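# Move USB stick from black box to tray, reclose box

## Task

Take the USB stick out of the black cardboard box and put it in the tray. When finished, the tray must hold the stick and nothing else, every other item that came from the black box must still be inside it, and the black box must be shut with its own original lid. Treat both cardboard boxes gently: no forceful pushing or squeezing.

## Robot and tools

ROBOT. Two arms stand at a table. left_arm carries a five-finger left hand and sits on the +y side; right_arm carries a right hand. The arm names do not match image sides. Calibrated base positions in the scene frame: left_arm (+0.046, +0.289, +0.017) m, quat_wxyz (+1.000, 0, 0, -0.010); right_arm (-0.049, -0.296, +0.031) m, quat_wxyz (+1.000, 0, 0, +0.025). A post is fixed to the floor behind the arms. Loose objects may occasionally be nudged by an outside push.

FRAMES. The scene frame has its origin at table-top height between the nominal bases, +z up, +x out over the table. Each arm reports its hand pose, and reads its offsets, in its own base frame and axes; rotations turn about the Hand target position. Reported positions and orientations can be wrong by a few cm, more at long reach.

HAND POINT. A point 0.15 m out from the wrist mounting face and 0.05 m in front of the palm. Its +z runs along the straight fingers, +y out of the palm, +x across the palm away from the thumb on the right hand (toward the thumb on the left hand). Straight fingertips reach 0.06-0.07 m past the point along +z and lie 0.06 m toward -y from it. A wrist bracket on the little-finger side reaches 0.10 m across the palm and can strike things.

ROW LAYOUT. Every row is one list of 28 numbers, each in [-1, 1], covering both arms even when one is idle: left dx, dy, dz, rx, ry, rz; left little, ring, middle, index, thumb_bend, thumb_turn, force_limit, speed; then the same fourteen for the right arm. The six pose numbers are an offset, not a pose: measured from that arm's Hand target as it stood when the action or move began, along its base axes; 1.0 equals 0.6 m or 180 degrees; rx, ry, rz form a single rotation vector. All six at 0 requests nothing new. Finger numbers are absolute targets: -1 straight/open, +1 curled; thumb_bend -1 straight, +1 fully bent; thumb_turn -1 beside the palm, +1 opposite the fingers. force_limit maps -1 to about 0 N and +1 to 10 N at the fingertip (15 N for the two thumb motors). speed rises from near zero at -1 to full at +0.48 and stays full above (full travel 0.49 s); use -0.94 or lower for a gentle grip. There is no 'leave unchanged' value: resend the last eight hand numbers actually executed, or, if none yet, hand_measured plus hand_force_limit and hand_speed.

TOOLS.
execute_actions(actions, cameras): actions is a list of actions; each action is up to 15 rows, one per 1/30 s step, with the last row held to step 15. Rows inside one action all count from the same start pose; a following action starts again from the updated Hand target, so a repeated offset keeps moving. cameras: names, ["all"], or []; images come by default only with an empty actions list.
move(target, speed, blend, blocking, cameras): target is one 28-number row or a list of up to 15 rows, every one an offset from the Hand targets at the move's start. Paths are straight, ignore obstacles, end together, and are cut off after 10 s. speed in m/s, 0.002 to 4.3, default 0.25 (turns at twice that in rad/s); one value or one per target. blend in m rounds corners; 0 stops at each target. blocking=false returns early while the move continues. Hand numbers for later targets are applied on arrival.
wait(seconds 0-3600), stop() to brake a running move, zoom_image(camera, region [x0, y0, x1, y1] in pixels, at most 504 by 504, only on cameras in the newest images), show_instructions() for the reference pages, finished_scene(scene=1) to end irreversibly.

CAMERAS: cam_head_left, cam_head_right, cam_high (896x504 each), cam_left_wrist, cam_right_wrist (672x504 each).

RESULTS. end_effector_position (m) and end_effector_quat_wxyz in the base frame; Hand target is the last commanded pose after clipping, from which the next offsets count. Joint positions, velocities ('within noise' when still) and torques (offset, scaled, noisy; numbers 3 and 4 wrap at ±28 N m). Per hand, six-value lists in motor order: hand_measured (position on the command scale), hand_stopped_by (moving, target, force, stalled, fault), hand_load_n (fingertip force, positive pushing the finger open; a load near 0 after grasping means the grip was lost). move adds a 'move:' line: done, off_target, moving, held or fault, plus limits=paced (pose clipped) or limits=held (steps withheld).

BEHAVIOUR. Orientation commands are clipped to 40 degrees from the measured one each step. Arms often rest 1-3 cm (up to 5) short, usually low; another execute_actions call, even all zeros, re-requests the target, else send the gap as an offset. To end a press, command back beyond the hand point. Fingers keep moving after an action until arriving or reaching force_limit, then lock. To tighten, raise force_limit and send a more-closed target; to loosen, send a more-open one. The thumb-turned grasp fits 0.035-0.065 m; thumb tip to index pad can pinch light items.

AVOID. Drops of any height, releasing moving items, fast contacts, hard presses on the cardboard, squeezing hard, overloading fingers, letting the two arms or hands touch, anything leaving the table (fails the task), and long stretched or loaded holds that overheat motors (an arm can fault and fall). Joint ranges (rad): waist ±2.880, shoulder 0 to 3.142, elbow 0 to 3.019, wrist pitch -1.693 to 1.571, wrist yaw ±1.571, wrist roll ±2.094.

Each tool is called after ">>>" by a JSON object that holds its "api" and its "payload", one argument or row to a line.

Reference images:

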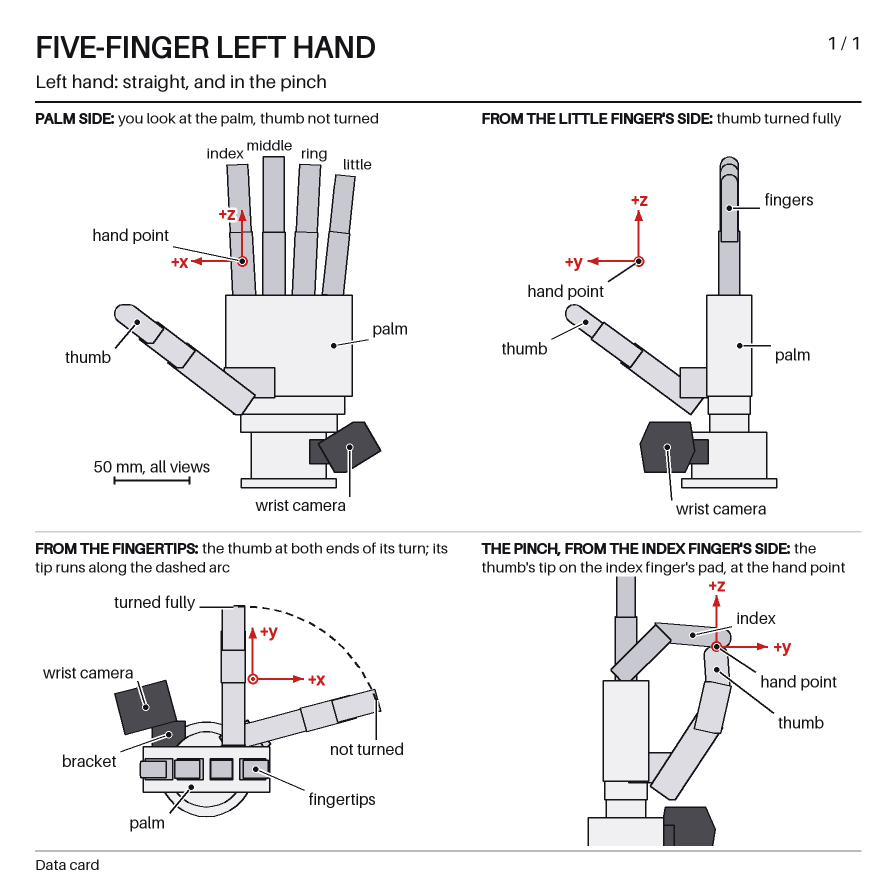

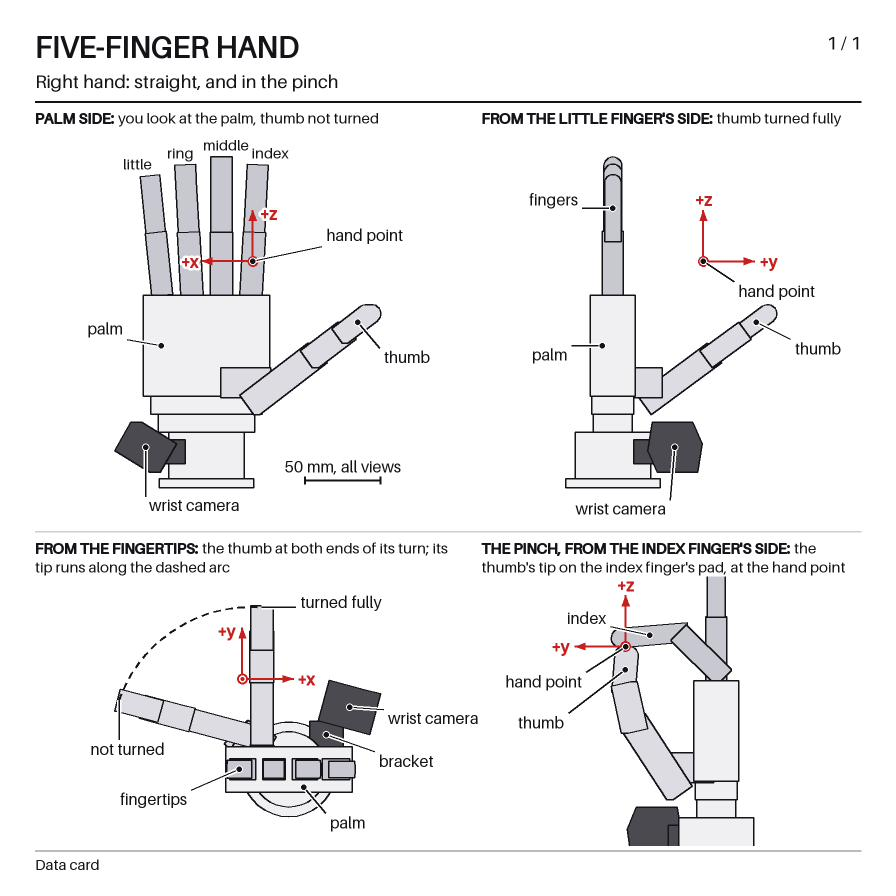

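## Session

>>> {"api": "execute_actions", "payload": {
  "actions": []
}}

Scene clock: 0.00 s.
left_arm: end_effector_position=(+0.3068, +0.0350, +0.3699) hand_measured=(-1.000, -1.000, -1.000, -1.000, -1.000, -1.000) hand_load_n=(+0.0, +0.0, +0.0, +0.0, +0.5, +0.0) hand_stopped_by=(target, target, target, target, target, target) hand_force_limit=0.00 hand_speed=-0.80 end_effector_quat_wxyz=(+0.675, -0.297, +0.675, -0.026) | right_arm: end_effector_position=(+0.0981, +0.3431, +0.1455) hand_measured=(-1.000, -1.000, -1.000, -1.000, -1.000, -1.000) hand_load_n=(+0.0, +0.0, +0.0, +0.0, +0.0, +0.0) hand_stopped_by=(target, target, target, target, target, target) hand_force_limit=0.00 hand_speed=-0.80 end_effector_quat_wxyz=(-0.528, +0.636, -0.560, -0.057)
Joint positions: left_arm=[-0.456 0.48 0.704 -0.355 -0.829 1.021] | right_arm=[1.258 0.609 0.281 -0.141 0.27 0.965]
Joint velocities: within noise
Joint torques (N m): no reading
Heat: left arm: hottest waist 34 °C; right arm: hottest wrist roll 39 °C.
Hand target: left_arm +0.3070, +0.0349, +0.3838; +0.682, -0.301, +0.666, -0.034 | right_arm +0.1003, +0.3498, +0.1623; -0.540, +0.628, -0.557, -0.062

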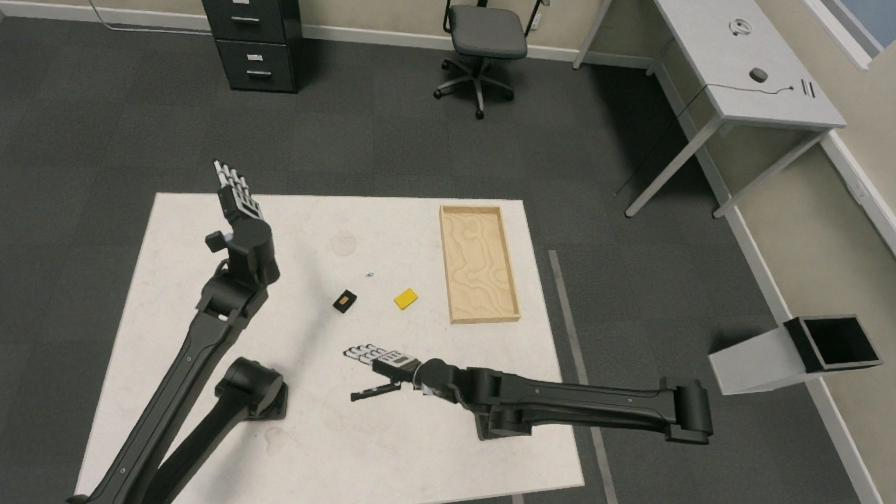

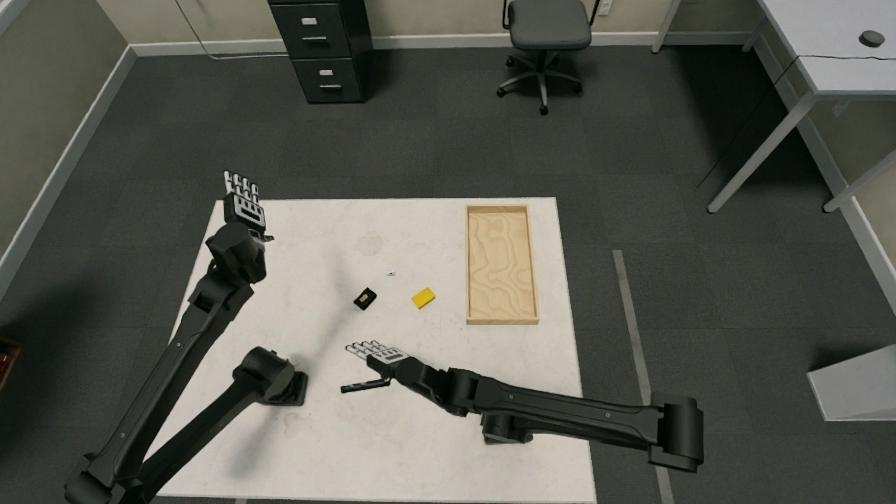

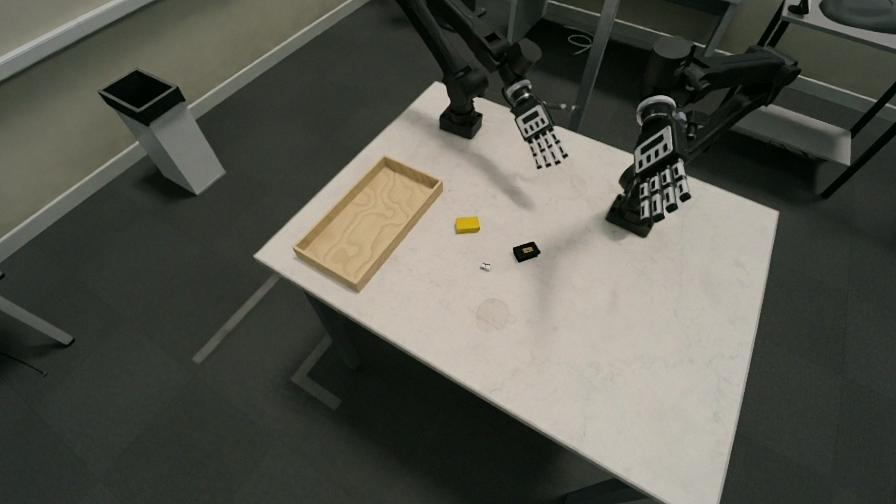

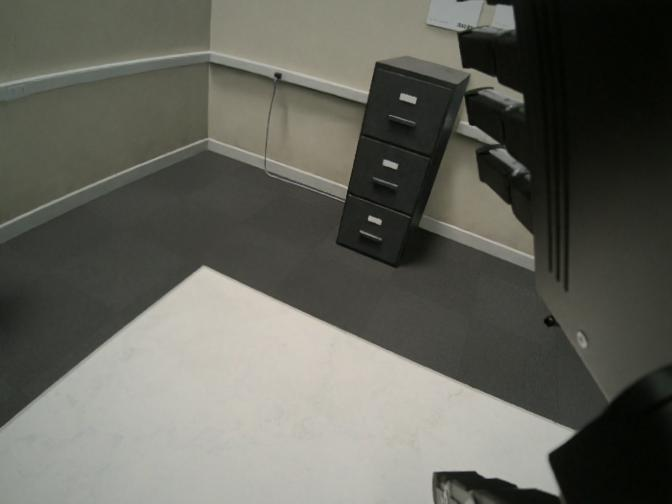

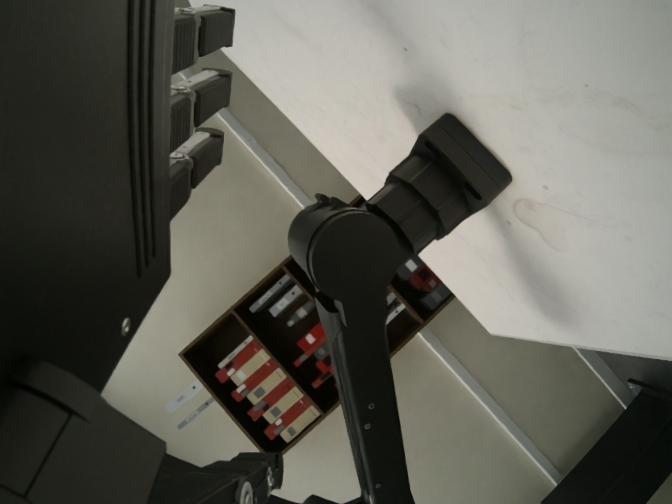

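>>> {"api": "zoom_image", "payload": {
  "camera": "cam_head_left",
  "region": [310, 250, 450, 340]
}}

>>> {"api": "zoom_image", "payload": {
  "camera": "cam_high",
  "region": [440, 200, 580, 290]
}}

>>> {"api": "zoom_image", "payload": {
  "camera": "cam_head_right",
  "region": [330, 250, 470, 340]
}}

Scaled by 3.600 from the camera's image (finer frame: 1280x720).

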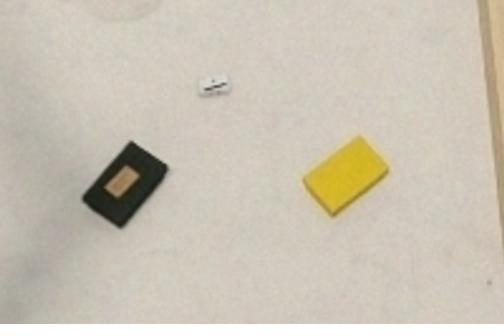

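Scaled by 3.600 from the camera's image (finer frame: 1280x720).

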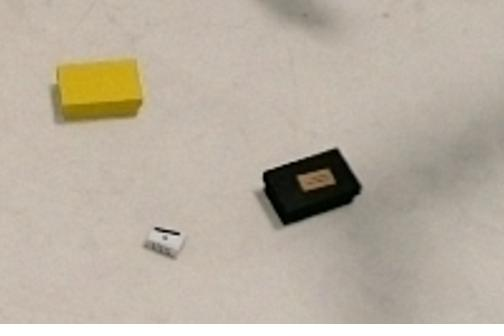

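Scaled by 3.600 from the camera's image (finer frame: 1280x720).

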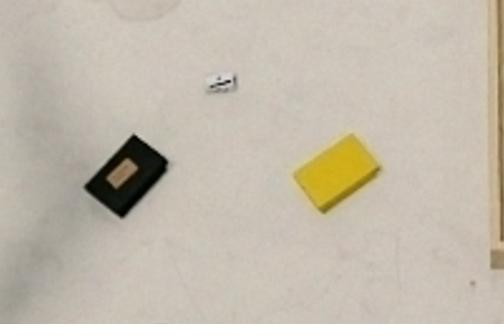

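>>> {"api": "move", "payload": {
  "target": [
    [0,0,0,0,0,0,-1,-1,-1,-1,-1,-1,0,-0.8,0.130,-0.271,0.178,-0.271,-0.031,0.125,-1,-1,-1,-1,-1,-1,0,-0.8],
    [-0.183,-0.3,-0.218,-0.271,0.306,-0.072,-1,-1,-1,-1,-1,-1,0,-0.8,0.130,-0.271,0.178,-0.271,-0.031,0.125,-1,-1,-1,-1,-1,-1,0,-0.8]
  ],
  "speed": 0.25,
  "cameras": ["all"]
}}

Scene clock: 69.33 s.
left_arm: end_effector_position=(+0.1954, -0.1455, +0.2500) hand_measured=(-1.000, -1.000, -1.000, -1.000, -1.000, -1.000) hand_load_n=(+0.0, +0.0, +0.0, +0.0, +0.0, +0.0) hand_stopped_by=(target, target, target, target, target, target) hand_force_limit=0.00 hand_speed=-0.80 end_effector_quat_wxyz=(+0.124, -0.445, +0.857, -0.228) | right_arm: end_effector_position=(+0.1687, +0.1848, +0.2476) hand_measured=(-1.000, -1.000, -1.000, -1.000, -1.000, -1.000) hand_load_n=(-0.5, +0.0, +0.0, +0.0, +0.0, +0.5) hand_stopped_by=(target, target, target, target, target, target) hand_force_limit=0.00 hand_speed=-0.80 end_effector_quat_wxyz=(-0.224, +0.894, -0.378, +0.091)
Joint positions: left_arm=[-0.499 0.741 0.942 -1.249 0.048 0.102] | right_arm=[0.692 0.785 0.959 -1.259 -0.043 -0.068]
Joint torques (N m): left_arm=[2.14 -0.26 8.94 1.18 0.19 -0.07] | right_arm=[0.15 -0.44 11.51 0.12 -0.24 -0.05]
Heat: left arm: hottest elbow 40 °C; right arm: hottest elbow 39 °C.
Hand target: left_arm +0.1972, -0.1451, +0.2530; +0.121, -0.455, +0.852, -0.228 | right_arm +0.1783, +0.1872, +0.2692; -0.238, +0.889, -0.377, +0.100
Off the commanded pose: left_arm 0.004 m, 1 deg | right_arm 0.024 m, 2 deg.
move: off_target (right_arm)

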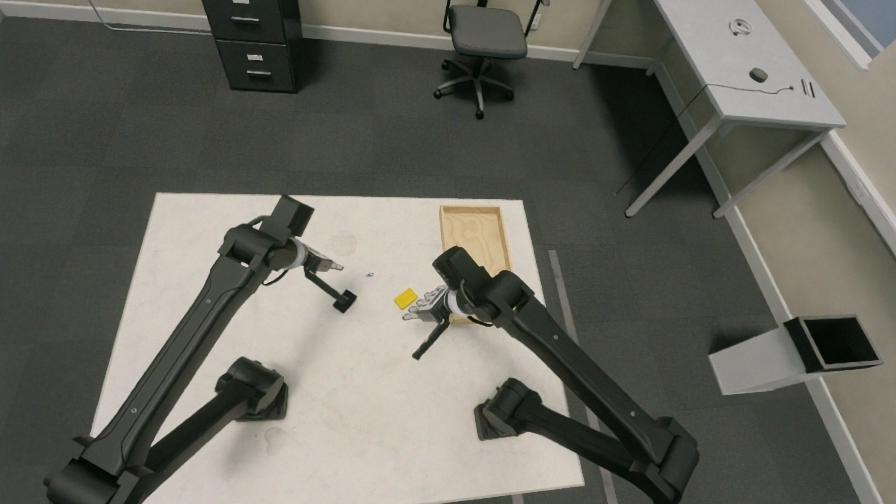

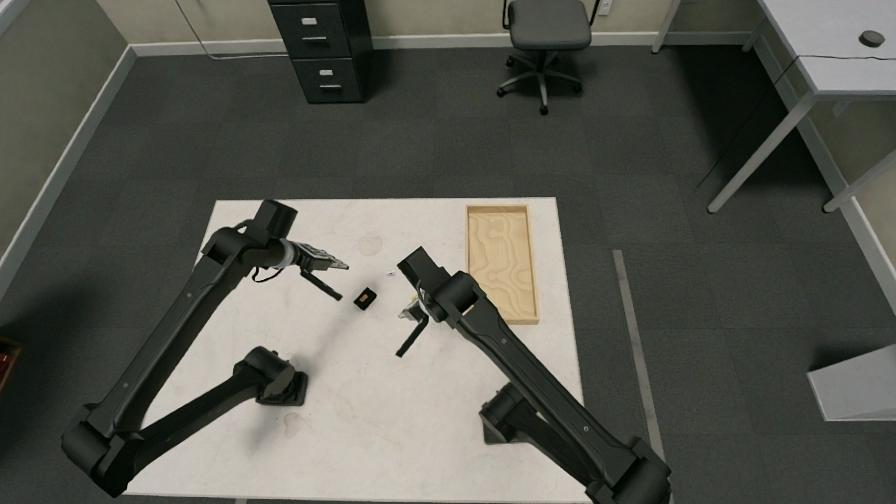

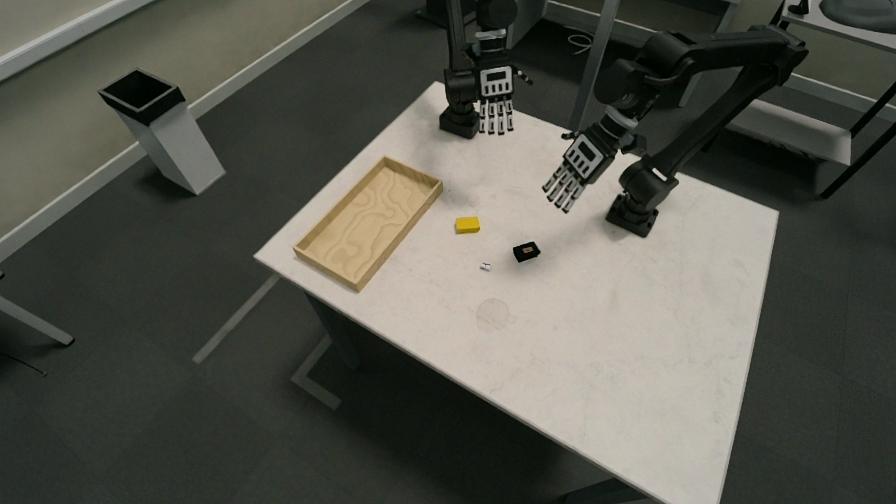

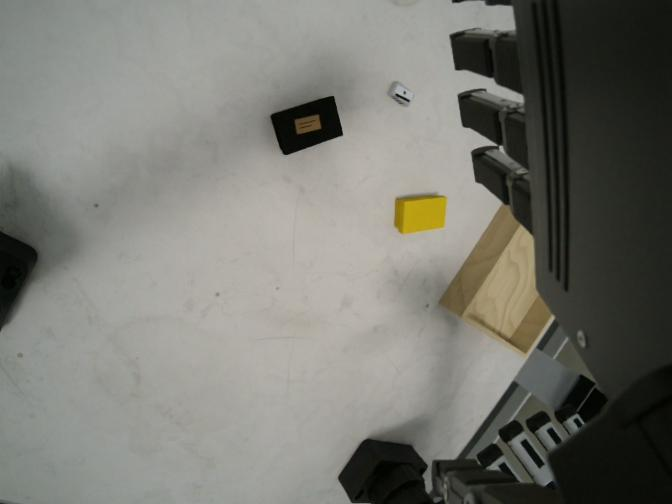

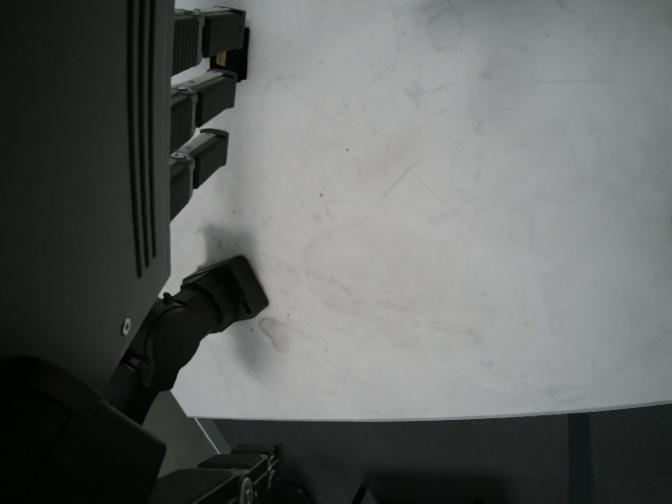

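>>> {"api": "zoom_image", "payload": {
  "camera": "cam_left_wrist",
  "region": [240, 60, 480, 240]
}}

>>> {"api": "zoom_image", "payload": {
  "camera": "cam_high",
  "region": [440, 190, 580, 290]
}}

Scaled by 2.100 from the camera's image (finer frame: 960x720).

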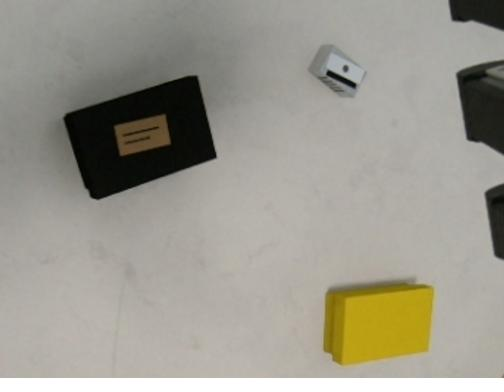

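Scaled by 3.600 from the camera's image (finer frame: 1280x720).

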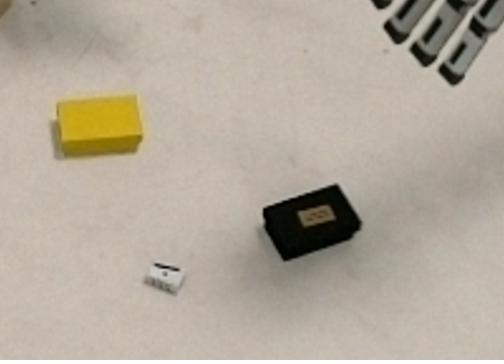

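>>> {"api": "move", "payload": {
  "target": [0.063,0.0763,-0.25,-0.1152,-0.1572,-0.027,-1,-1,-1,-1,-1,-1,0,-0.8,0,0,0,0,0,0,-1,-1,-1,-1,-1,-1,0,-0.8],
  "speed": 0.2,
  "cameras": ["cam_left_wrist", "cam_head_left","cam_head_right","cam_high"]
}}

Scene clock: 110.00 s.
left_arm: end_effector_position=(+0.2322, -0.1012, +0.1059) hand_measured=(-1.000, -1.000, -1.000, -1.000, -1.000, -1.000) hand_load_n=(+0.0, +0.0, +0.0, +0.0, +0.0, +0.0) hand_stopped_by=(target, target, target, target, target, target) hand_force_limit=0.00 hand_speed=-0.80 end_effector_quat_wxyz=(+0.227, -0.367, +0.760, -0.485) | right_arm: end_effector_position=(+0.1687, +0.1848, +0.2476) hand_measured=(-1.000, -1.000, -1.000, -1.000, -1.000, -1.000) hand_load_n=(+0.0, +0.0, +0.0, +0.0, +0.0, +0.0) hand_stopped_by=(target, target, target, target, target, target) hand_force_limit=0.00 hand_speed=-0.80 end_effector_quat_wxyz=(-0.224, +0.894, -0.378, +0.091)
Joint positions: left_arm=[0.135 0.391 0.253 -0.466 0.72 0.415] | right_arm=[0.692 0.785 0.959 -1.259 -0.043 -0.068]
Joint torques (N m): left_arm=[1.79 3.08 8.05 2.97 0.49 0.2] | right_arm=[-0.03 -0.56 11.59 0.12 -0.24 -0.04]
Heat: left arm: hottest elbow 38 °C; right arm: hottest elbow 43 °C.
Hand target: left_arm +0.2351, -0.0993, +0.1030; +0.232, -0.364, +0.761, -0.484 | right_arm +0.1783, +0.1872, +0.2692; -0.238, +0.889, -0.377, +0.100
Off the commanded pose: left_arm 0.004 m, 1 deg | right_arm 0.024 m, 2 deg.
move: done
Images, in order (width x height): cam_head_left 896x504, cam_head_right 896x504, cam_high 896x504, cam_left_wrist 672x504.

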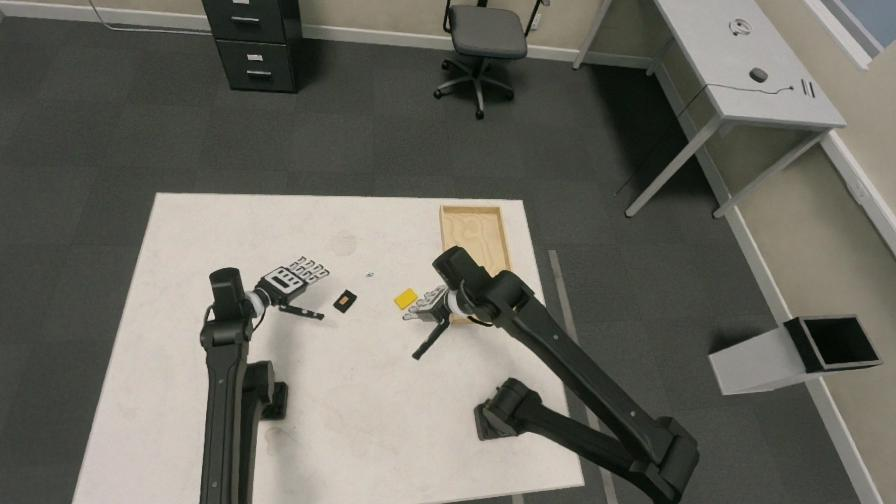

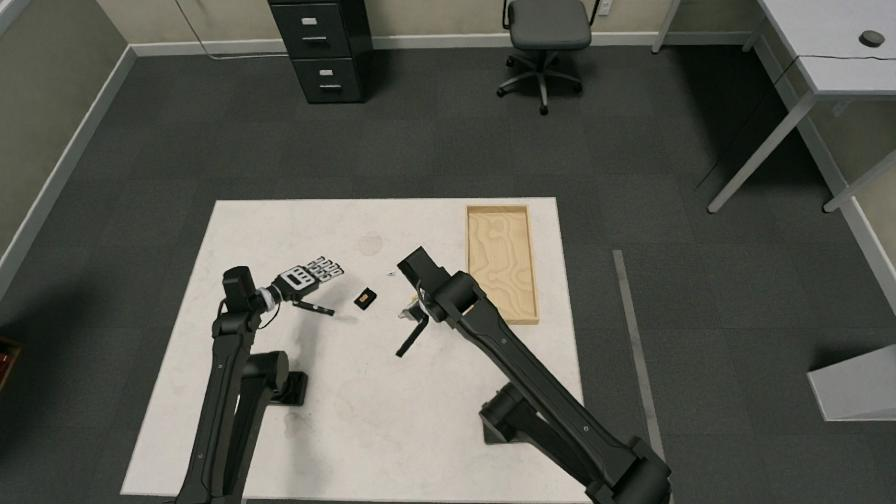

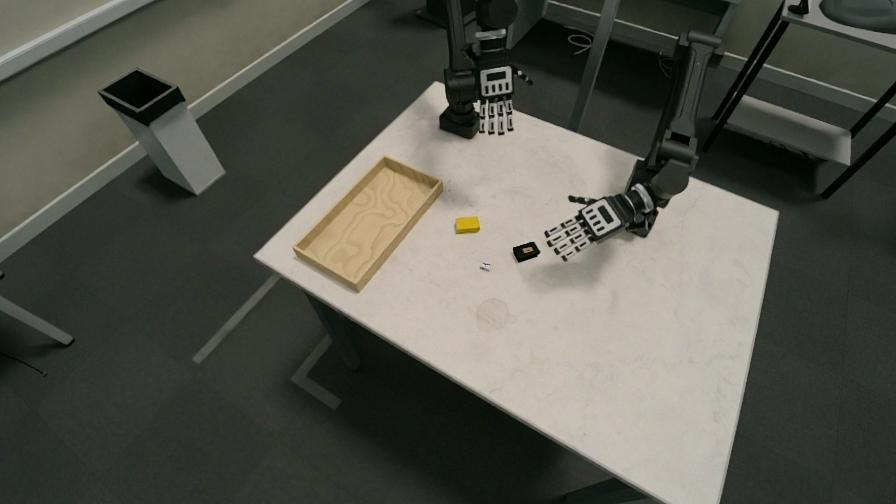

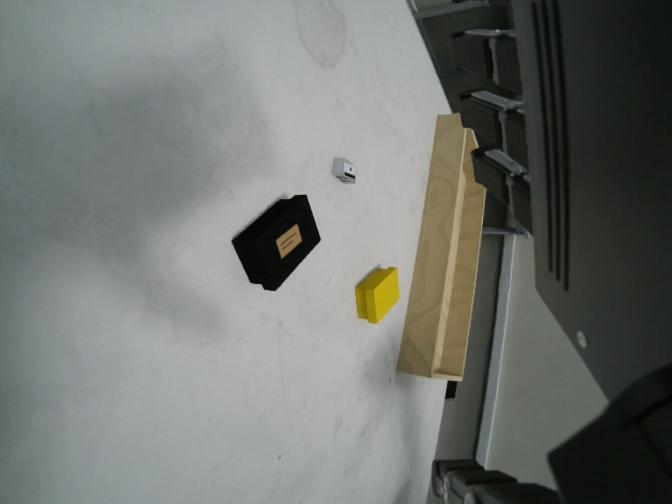

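>>> {"api": "zoom_image", "payload": {
  "camera": "cam_left_wrist",
  "region": [210, 150, 420, 340]
}}

>>> {"api": "zoom_image", "payload": {
  "camera": "cam_high",
  "region": [480, 190, 620, 290]
}}

>>> {"api": "zoom_image", "payload": {
  "camera": "cam_head_left",
  "region": [250, 240, 390, 340]
}}

Scaled by 2.400 from the camera's image (finer frame: 960x720).

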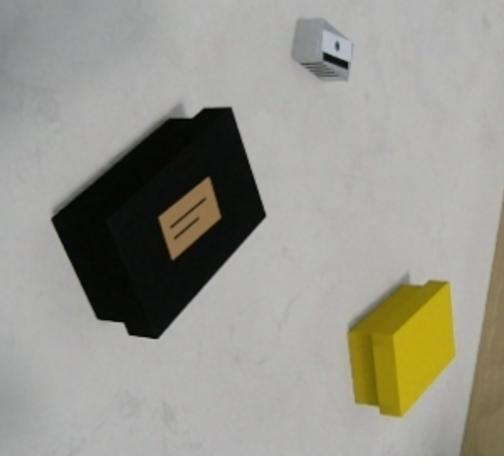

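Scaled by 3.600 from the camera's image (finer frame: 1280x720).

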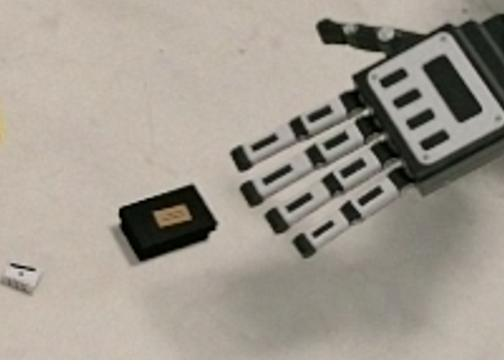

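Scaled by 3.600 from the camera's image (finer frame: 1280x720).

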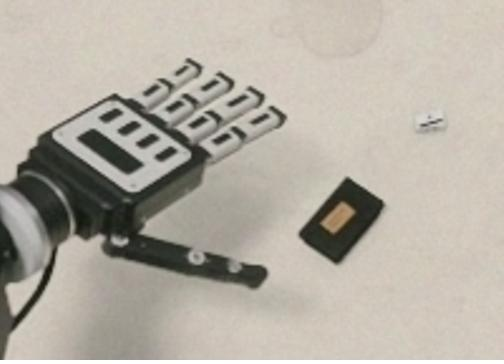

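>>> {"api": "move", "payload": {
  "target": [0.1185,-0.176,-0.02,0.0401,0.0528,0.0167,1,1,-0.7,-0.7,-1,1,0,-0.5,0,0,0,0,0,0,-1,-1,-1,-1,-1,-1,0,-0.8],
  "speed": 0.15,
  "cameras": ["cam_left_wrist", "cam_head_left","cam_head_right","cam_high"]
}}

Scene clock: 197.83 s.
left_arm: end_effector_position=(+0.2845, -0.1901, +0.0665) hand_measured=(+1.000, +1.000, -0.700, -0.700, -1.000, +1.000) hand_load_n=(+0.0, +0.0, +0.0, +0.0, +0.0, +0.0) hand_stopped_by=(target, target, target, target, target, target) hand_force_limit=0.00 hand_speed=-0.50 end_effector_quat_wxyz=(+0.189, -0.414, +0.808, -0.374) | right_arm: end_effector_position=(+0.1687, +0.1848, +0.2476) hand_measured=(-1.000, -1.000, -1.000, -1.000, -1.000, -1.000) hand_load_n=(+0.0, +0.0, +0.0, +0.0, +0.0, +0.0) hand_stopped_by=(target, target, target, target, target, target) hand_force_limit=0.00 hand_speed=-0.80 end_effector_quat_wxyz=(-0.224, +0.894, -0.378, +0.091)
Joint positions: left_arm=[-0.436 0.926 0.413 -0.202 0.147 0.119] | right_arm=[0.692 0.785 0.959 -1.259 -0.043 -0.068]
Joint torques (N m): left_arm=[0.03 -2.02 11.41 2.92 -0.06 -0.04] | right_arm=[0.09 -0.62 11.55 0.12 -0.23 -0.06]
Heat: left arm: hottest elbow 37 °C; right arm: hottest elbow 46 °C.
Hand target: left_arm +0.3061, -0.2049, +0.0910; +0.203, -0.407, +0.797, -0.398 | right_arm +0.1783, +0.1872, +0.2692; -0.238, +0.889, -0.377, +0.100
Off the commanded pose: left_arm 0.036 m, 3 deg | right_arm 0.024 m, 2 deg.
move: off_target (left_arm)
Images, in order (width x height): cam_head_left 896x504, cam_head_right 896x504, cam_high 896x504, cam_left_wrist 672x504.

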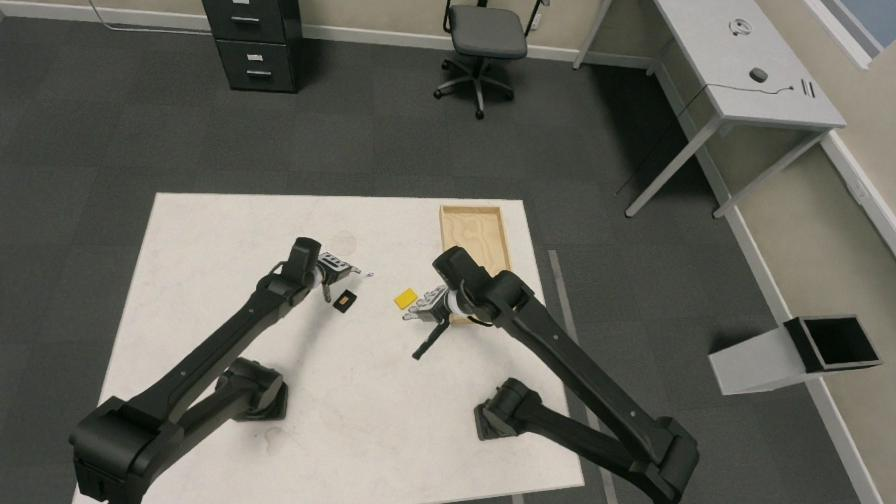

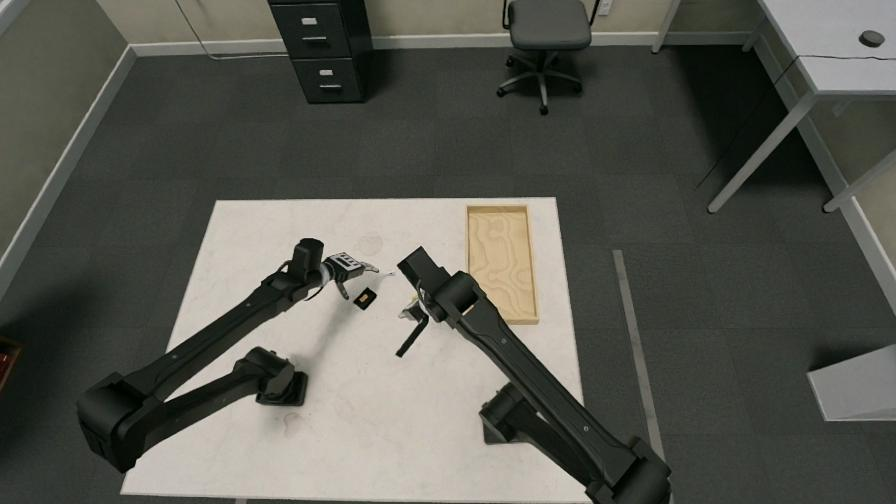

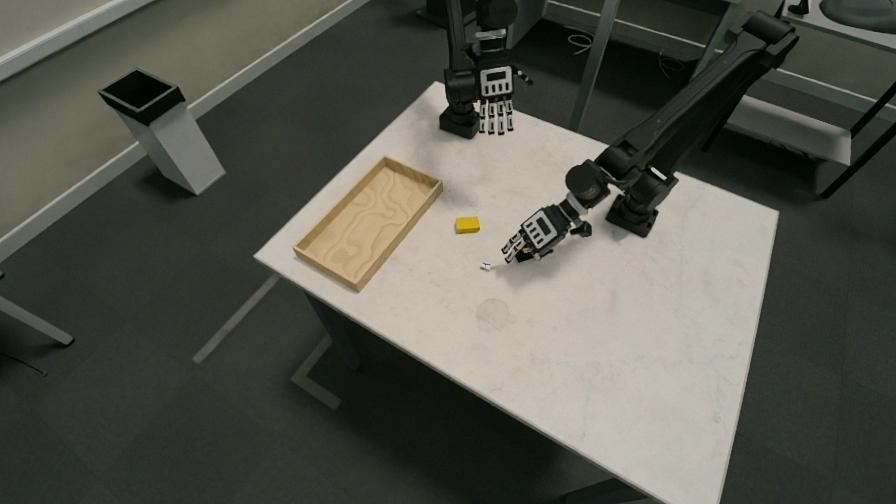

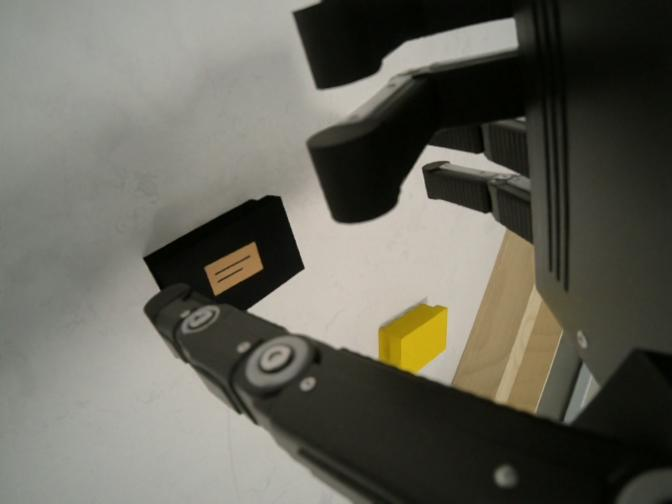

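>>> {"api": "zoom_image", "payload": {
  "camera": "cam_head_left",
  "region": [290, 230, 430, 330]
}}

>>> {"api": "zoom_image", "payload": {
  "camera": "cam_high",
  "region": [460, 190, 600, 290]
}}

>>> {"api": "zoom_image", "payload": {
  "camera": "cam_head_right",
  "region": [310, 230, 450, 330]
}}

Scaled by 3.600 from the camera's image (finer frame: 1280x720).

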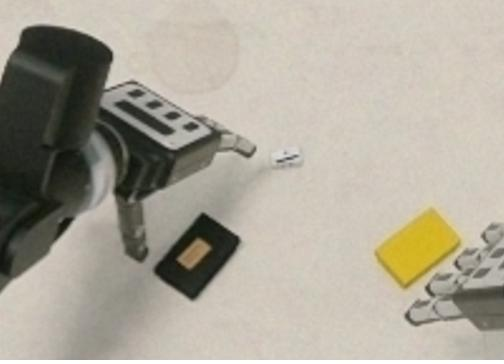

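Scaled by 3.600 from the camera's image (finer frame: 1280x720).

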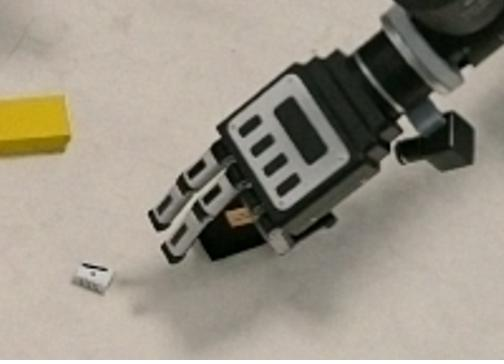

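Scaled by 3.600 from the camera's image (finer frame: 1280x720).

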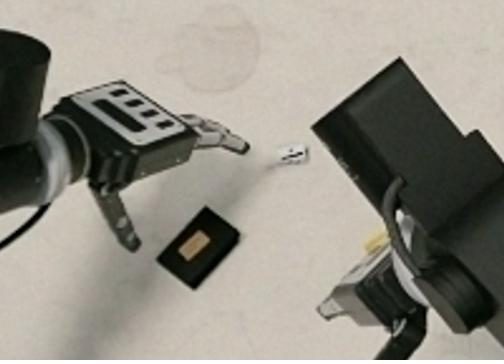

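>>> {"api": "move", "payload": {
  "target": [0.0173,-0.039,-0.03,0,0,0,1,1,-0.7,-0.7,-1,1,0,-0.5,0,0,0,0,0,0,-1,-1,-1,-1,-1,-1,0,-0.8],
  "speed": 0.08,
  "cameras": ["cam_left_wrist", "cam_head_left","cam_head_right","cam_high"]
}}

Scene clock: 219.23 s.
left_arm: end_effector_position=(+0.2948, -0.2118, +0.0509) hand_measured=(+1.000, +1.000, -0.700, -0.700, -1.000, +1.000) hand_load_n=(+0.0, +0.0, +0.0, +0.0, +0.0, +0.0) hand_stopped_by=(target, target, target, target, target, target) hand_force_limit=0.00 hand_speed=-0.50 end_effector_quat_wxyz=(+0.191, -0.413, +0.808, -0.375) | right_arm: end_effector_position=(+0.1687, +0.1848, +0.2476) hand_measured=(-1.000, -1.000, -1.000, -1.000, -1.000, -1.000) hand_load_n=(+0.0, +0.0, +0.0, +0.0, +0.0, +0.0) hand_stopped_by=(target, target, target, target, target, target) hand_force_limit=0.00 hand_speed=-0.80 end_effector_quat_wxyz=(-0.224, +0.894, -0.378, +0.091)
Joint positions: left_arm=[-0.498 1.037 0.421 -0.091 0.098 0.083] | right_arm=[0.692 0.785 0.959 -1.259 -0.043 -0.068]
Joint torques (N m): left_arm=[0.09 -2.9 10.96 2.96 -0.1 -0.07] | right_arm=[-0.09 -0.32 11.55 0.08 -0.24 -0.04]
Heat: left arm: hottest elbow 41 °C; right arm: hottest elbow 47 °C.
Hand target: left_arm +0.3164, -0.2284, +0.0730; +0.203, -0.407, +0.797, -0.398 | right_arm +0.1783, +0.1872, +0.2692; -0.238, +0.889, -0.377, +0.100
Off the commanded pose: left_arm 0.035 m, 3 deg | right_arm 0.024 m, 2 deg.
move: off_target (left_arm)
Images, in order (width x height): cam_head_left 896x504, cam_head_right 896x504, cam_high 896x504, cam_left_wrist 672x504.

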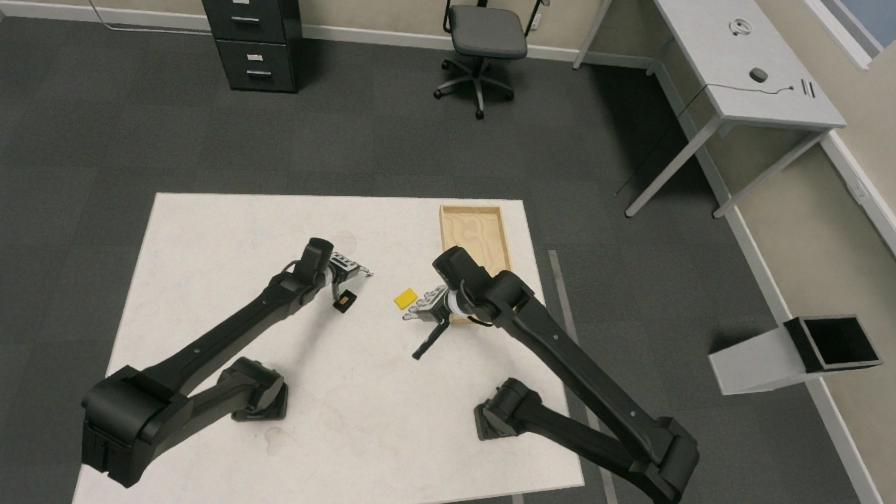

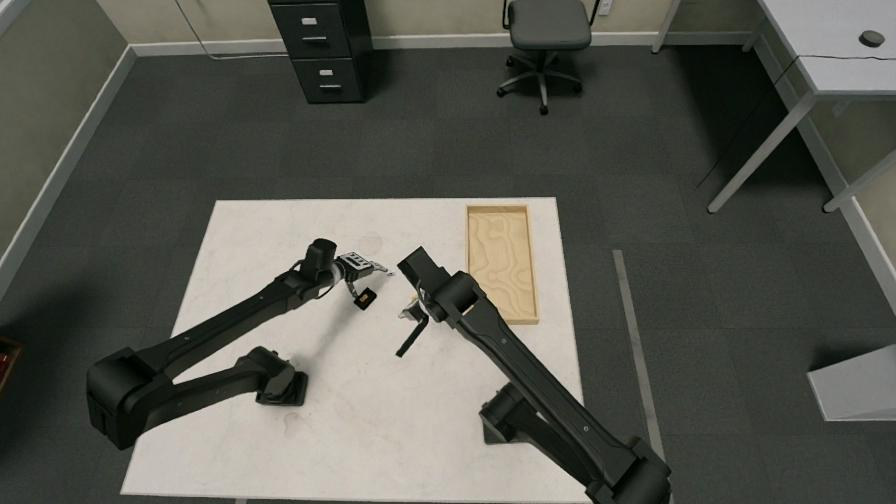

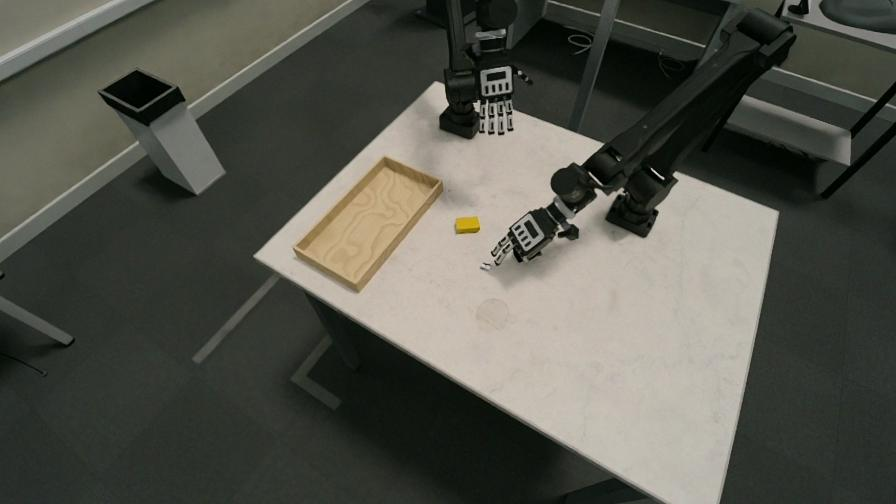

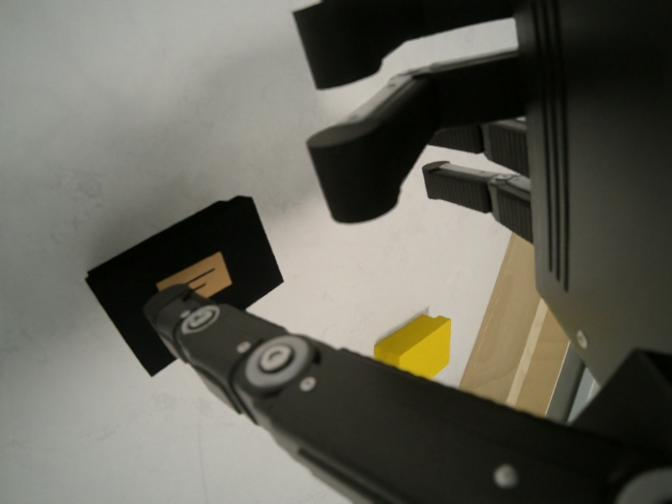

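>>> {"api": "zoom_image", "payload": {
  "camera": "cam_head_left",
  "region": [300, 240, 400, 320]
}}

>>> {"api": "zoom_image", "payload": {
  "camera": "cam_high",
  "region": [470, 200, 570, 280]
}}

>>> {"api": "zoom_image", "payload": {
  "camera": "cam_head_right",
  "region": [320, 240, 420, 320]
}}

Scaled by 5.040 from the camera's image (finer frame: 1280x720).

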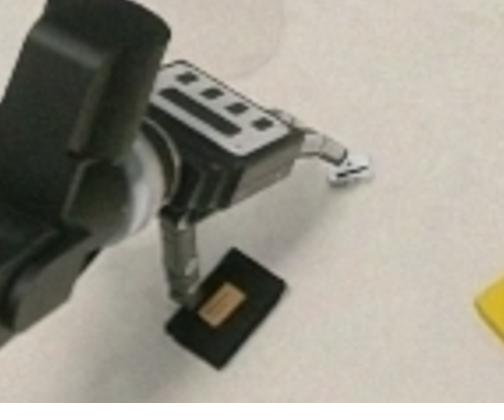

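Scaled by 5.040 from the camera's image (finer frame: 1280x720).

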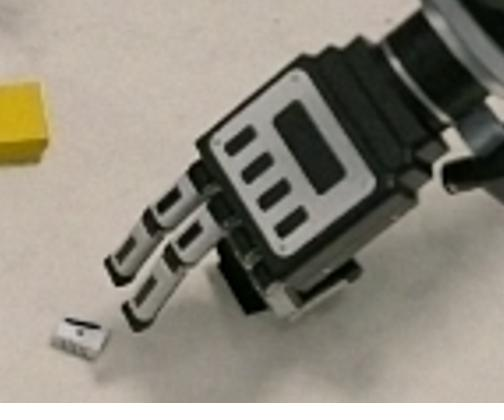

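Scaled by 5.040 from the camera's image (finer frame: 1280x720).

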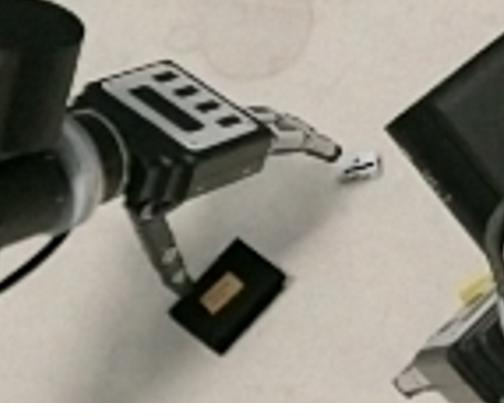

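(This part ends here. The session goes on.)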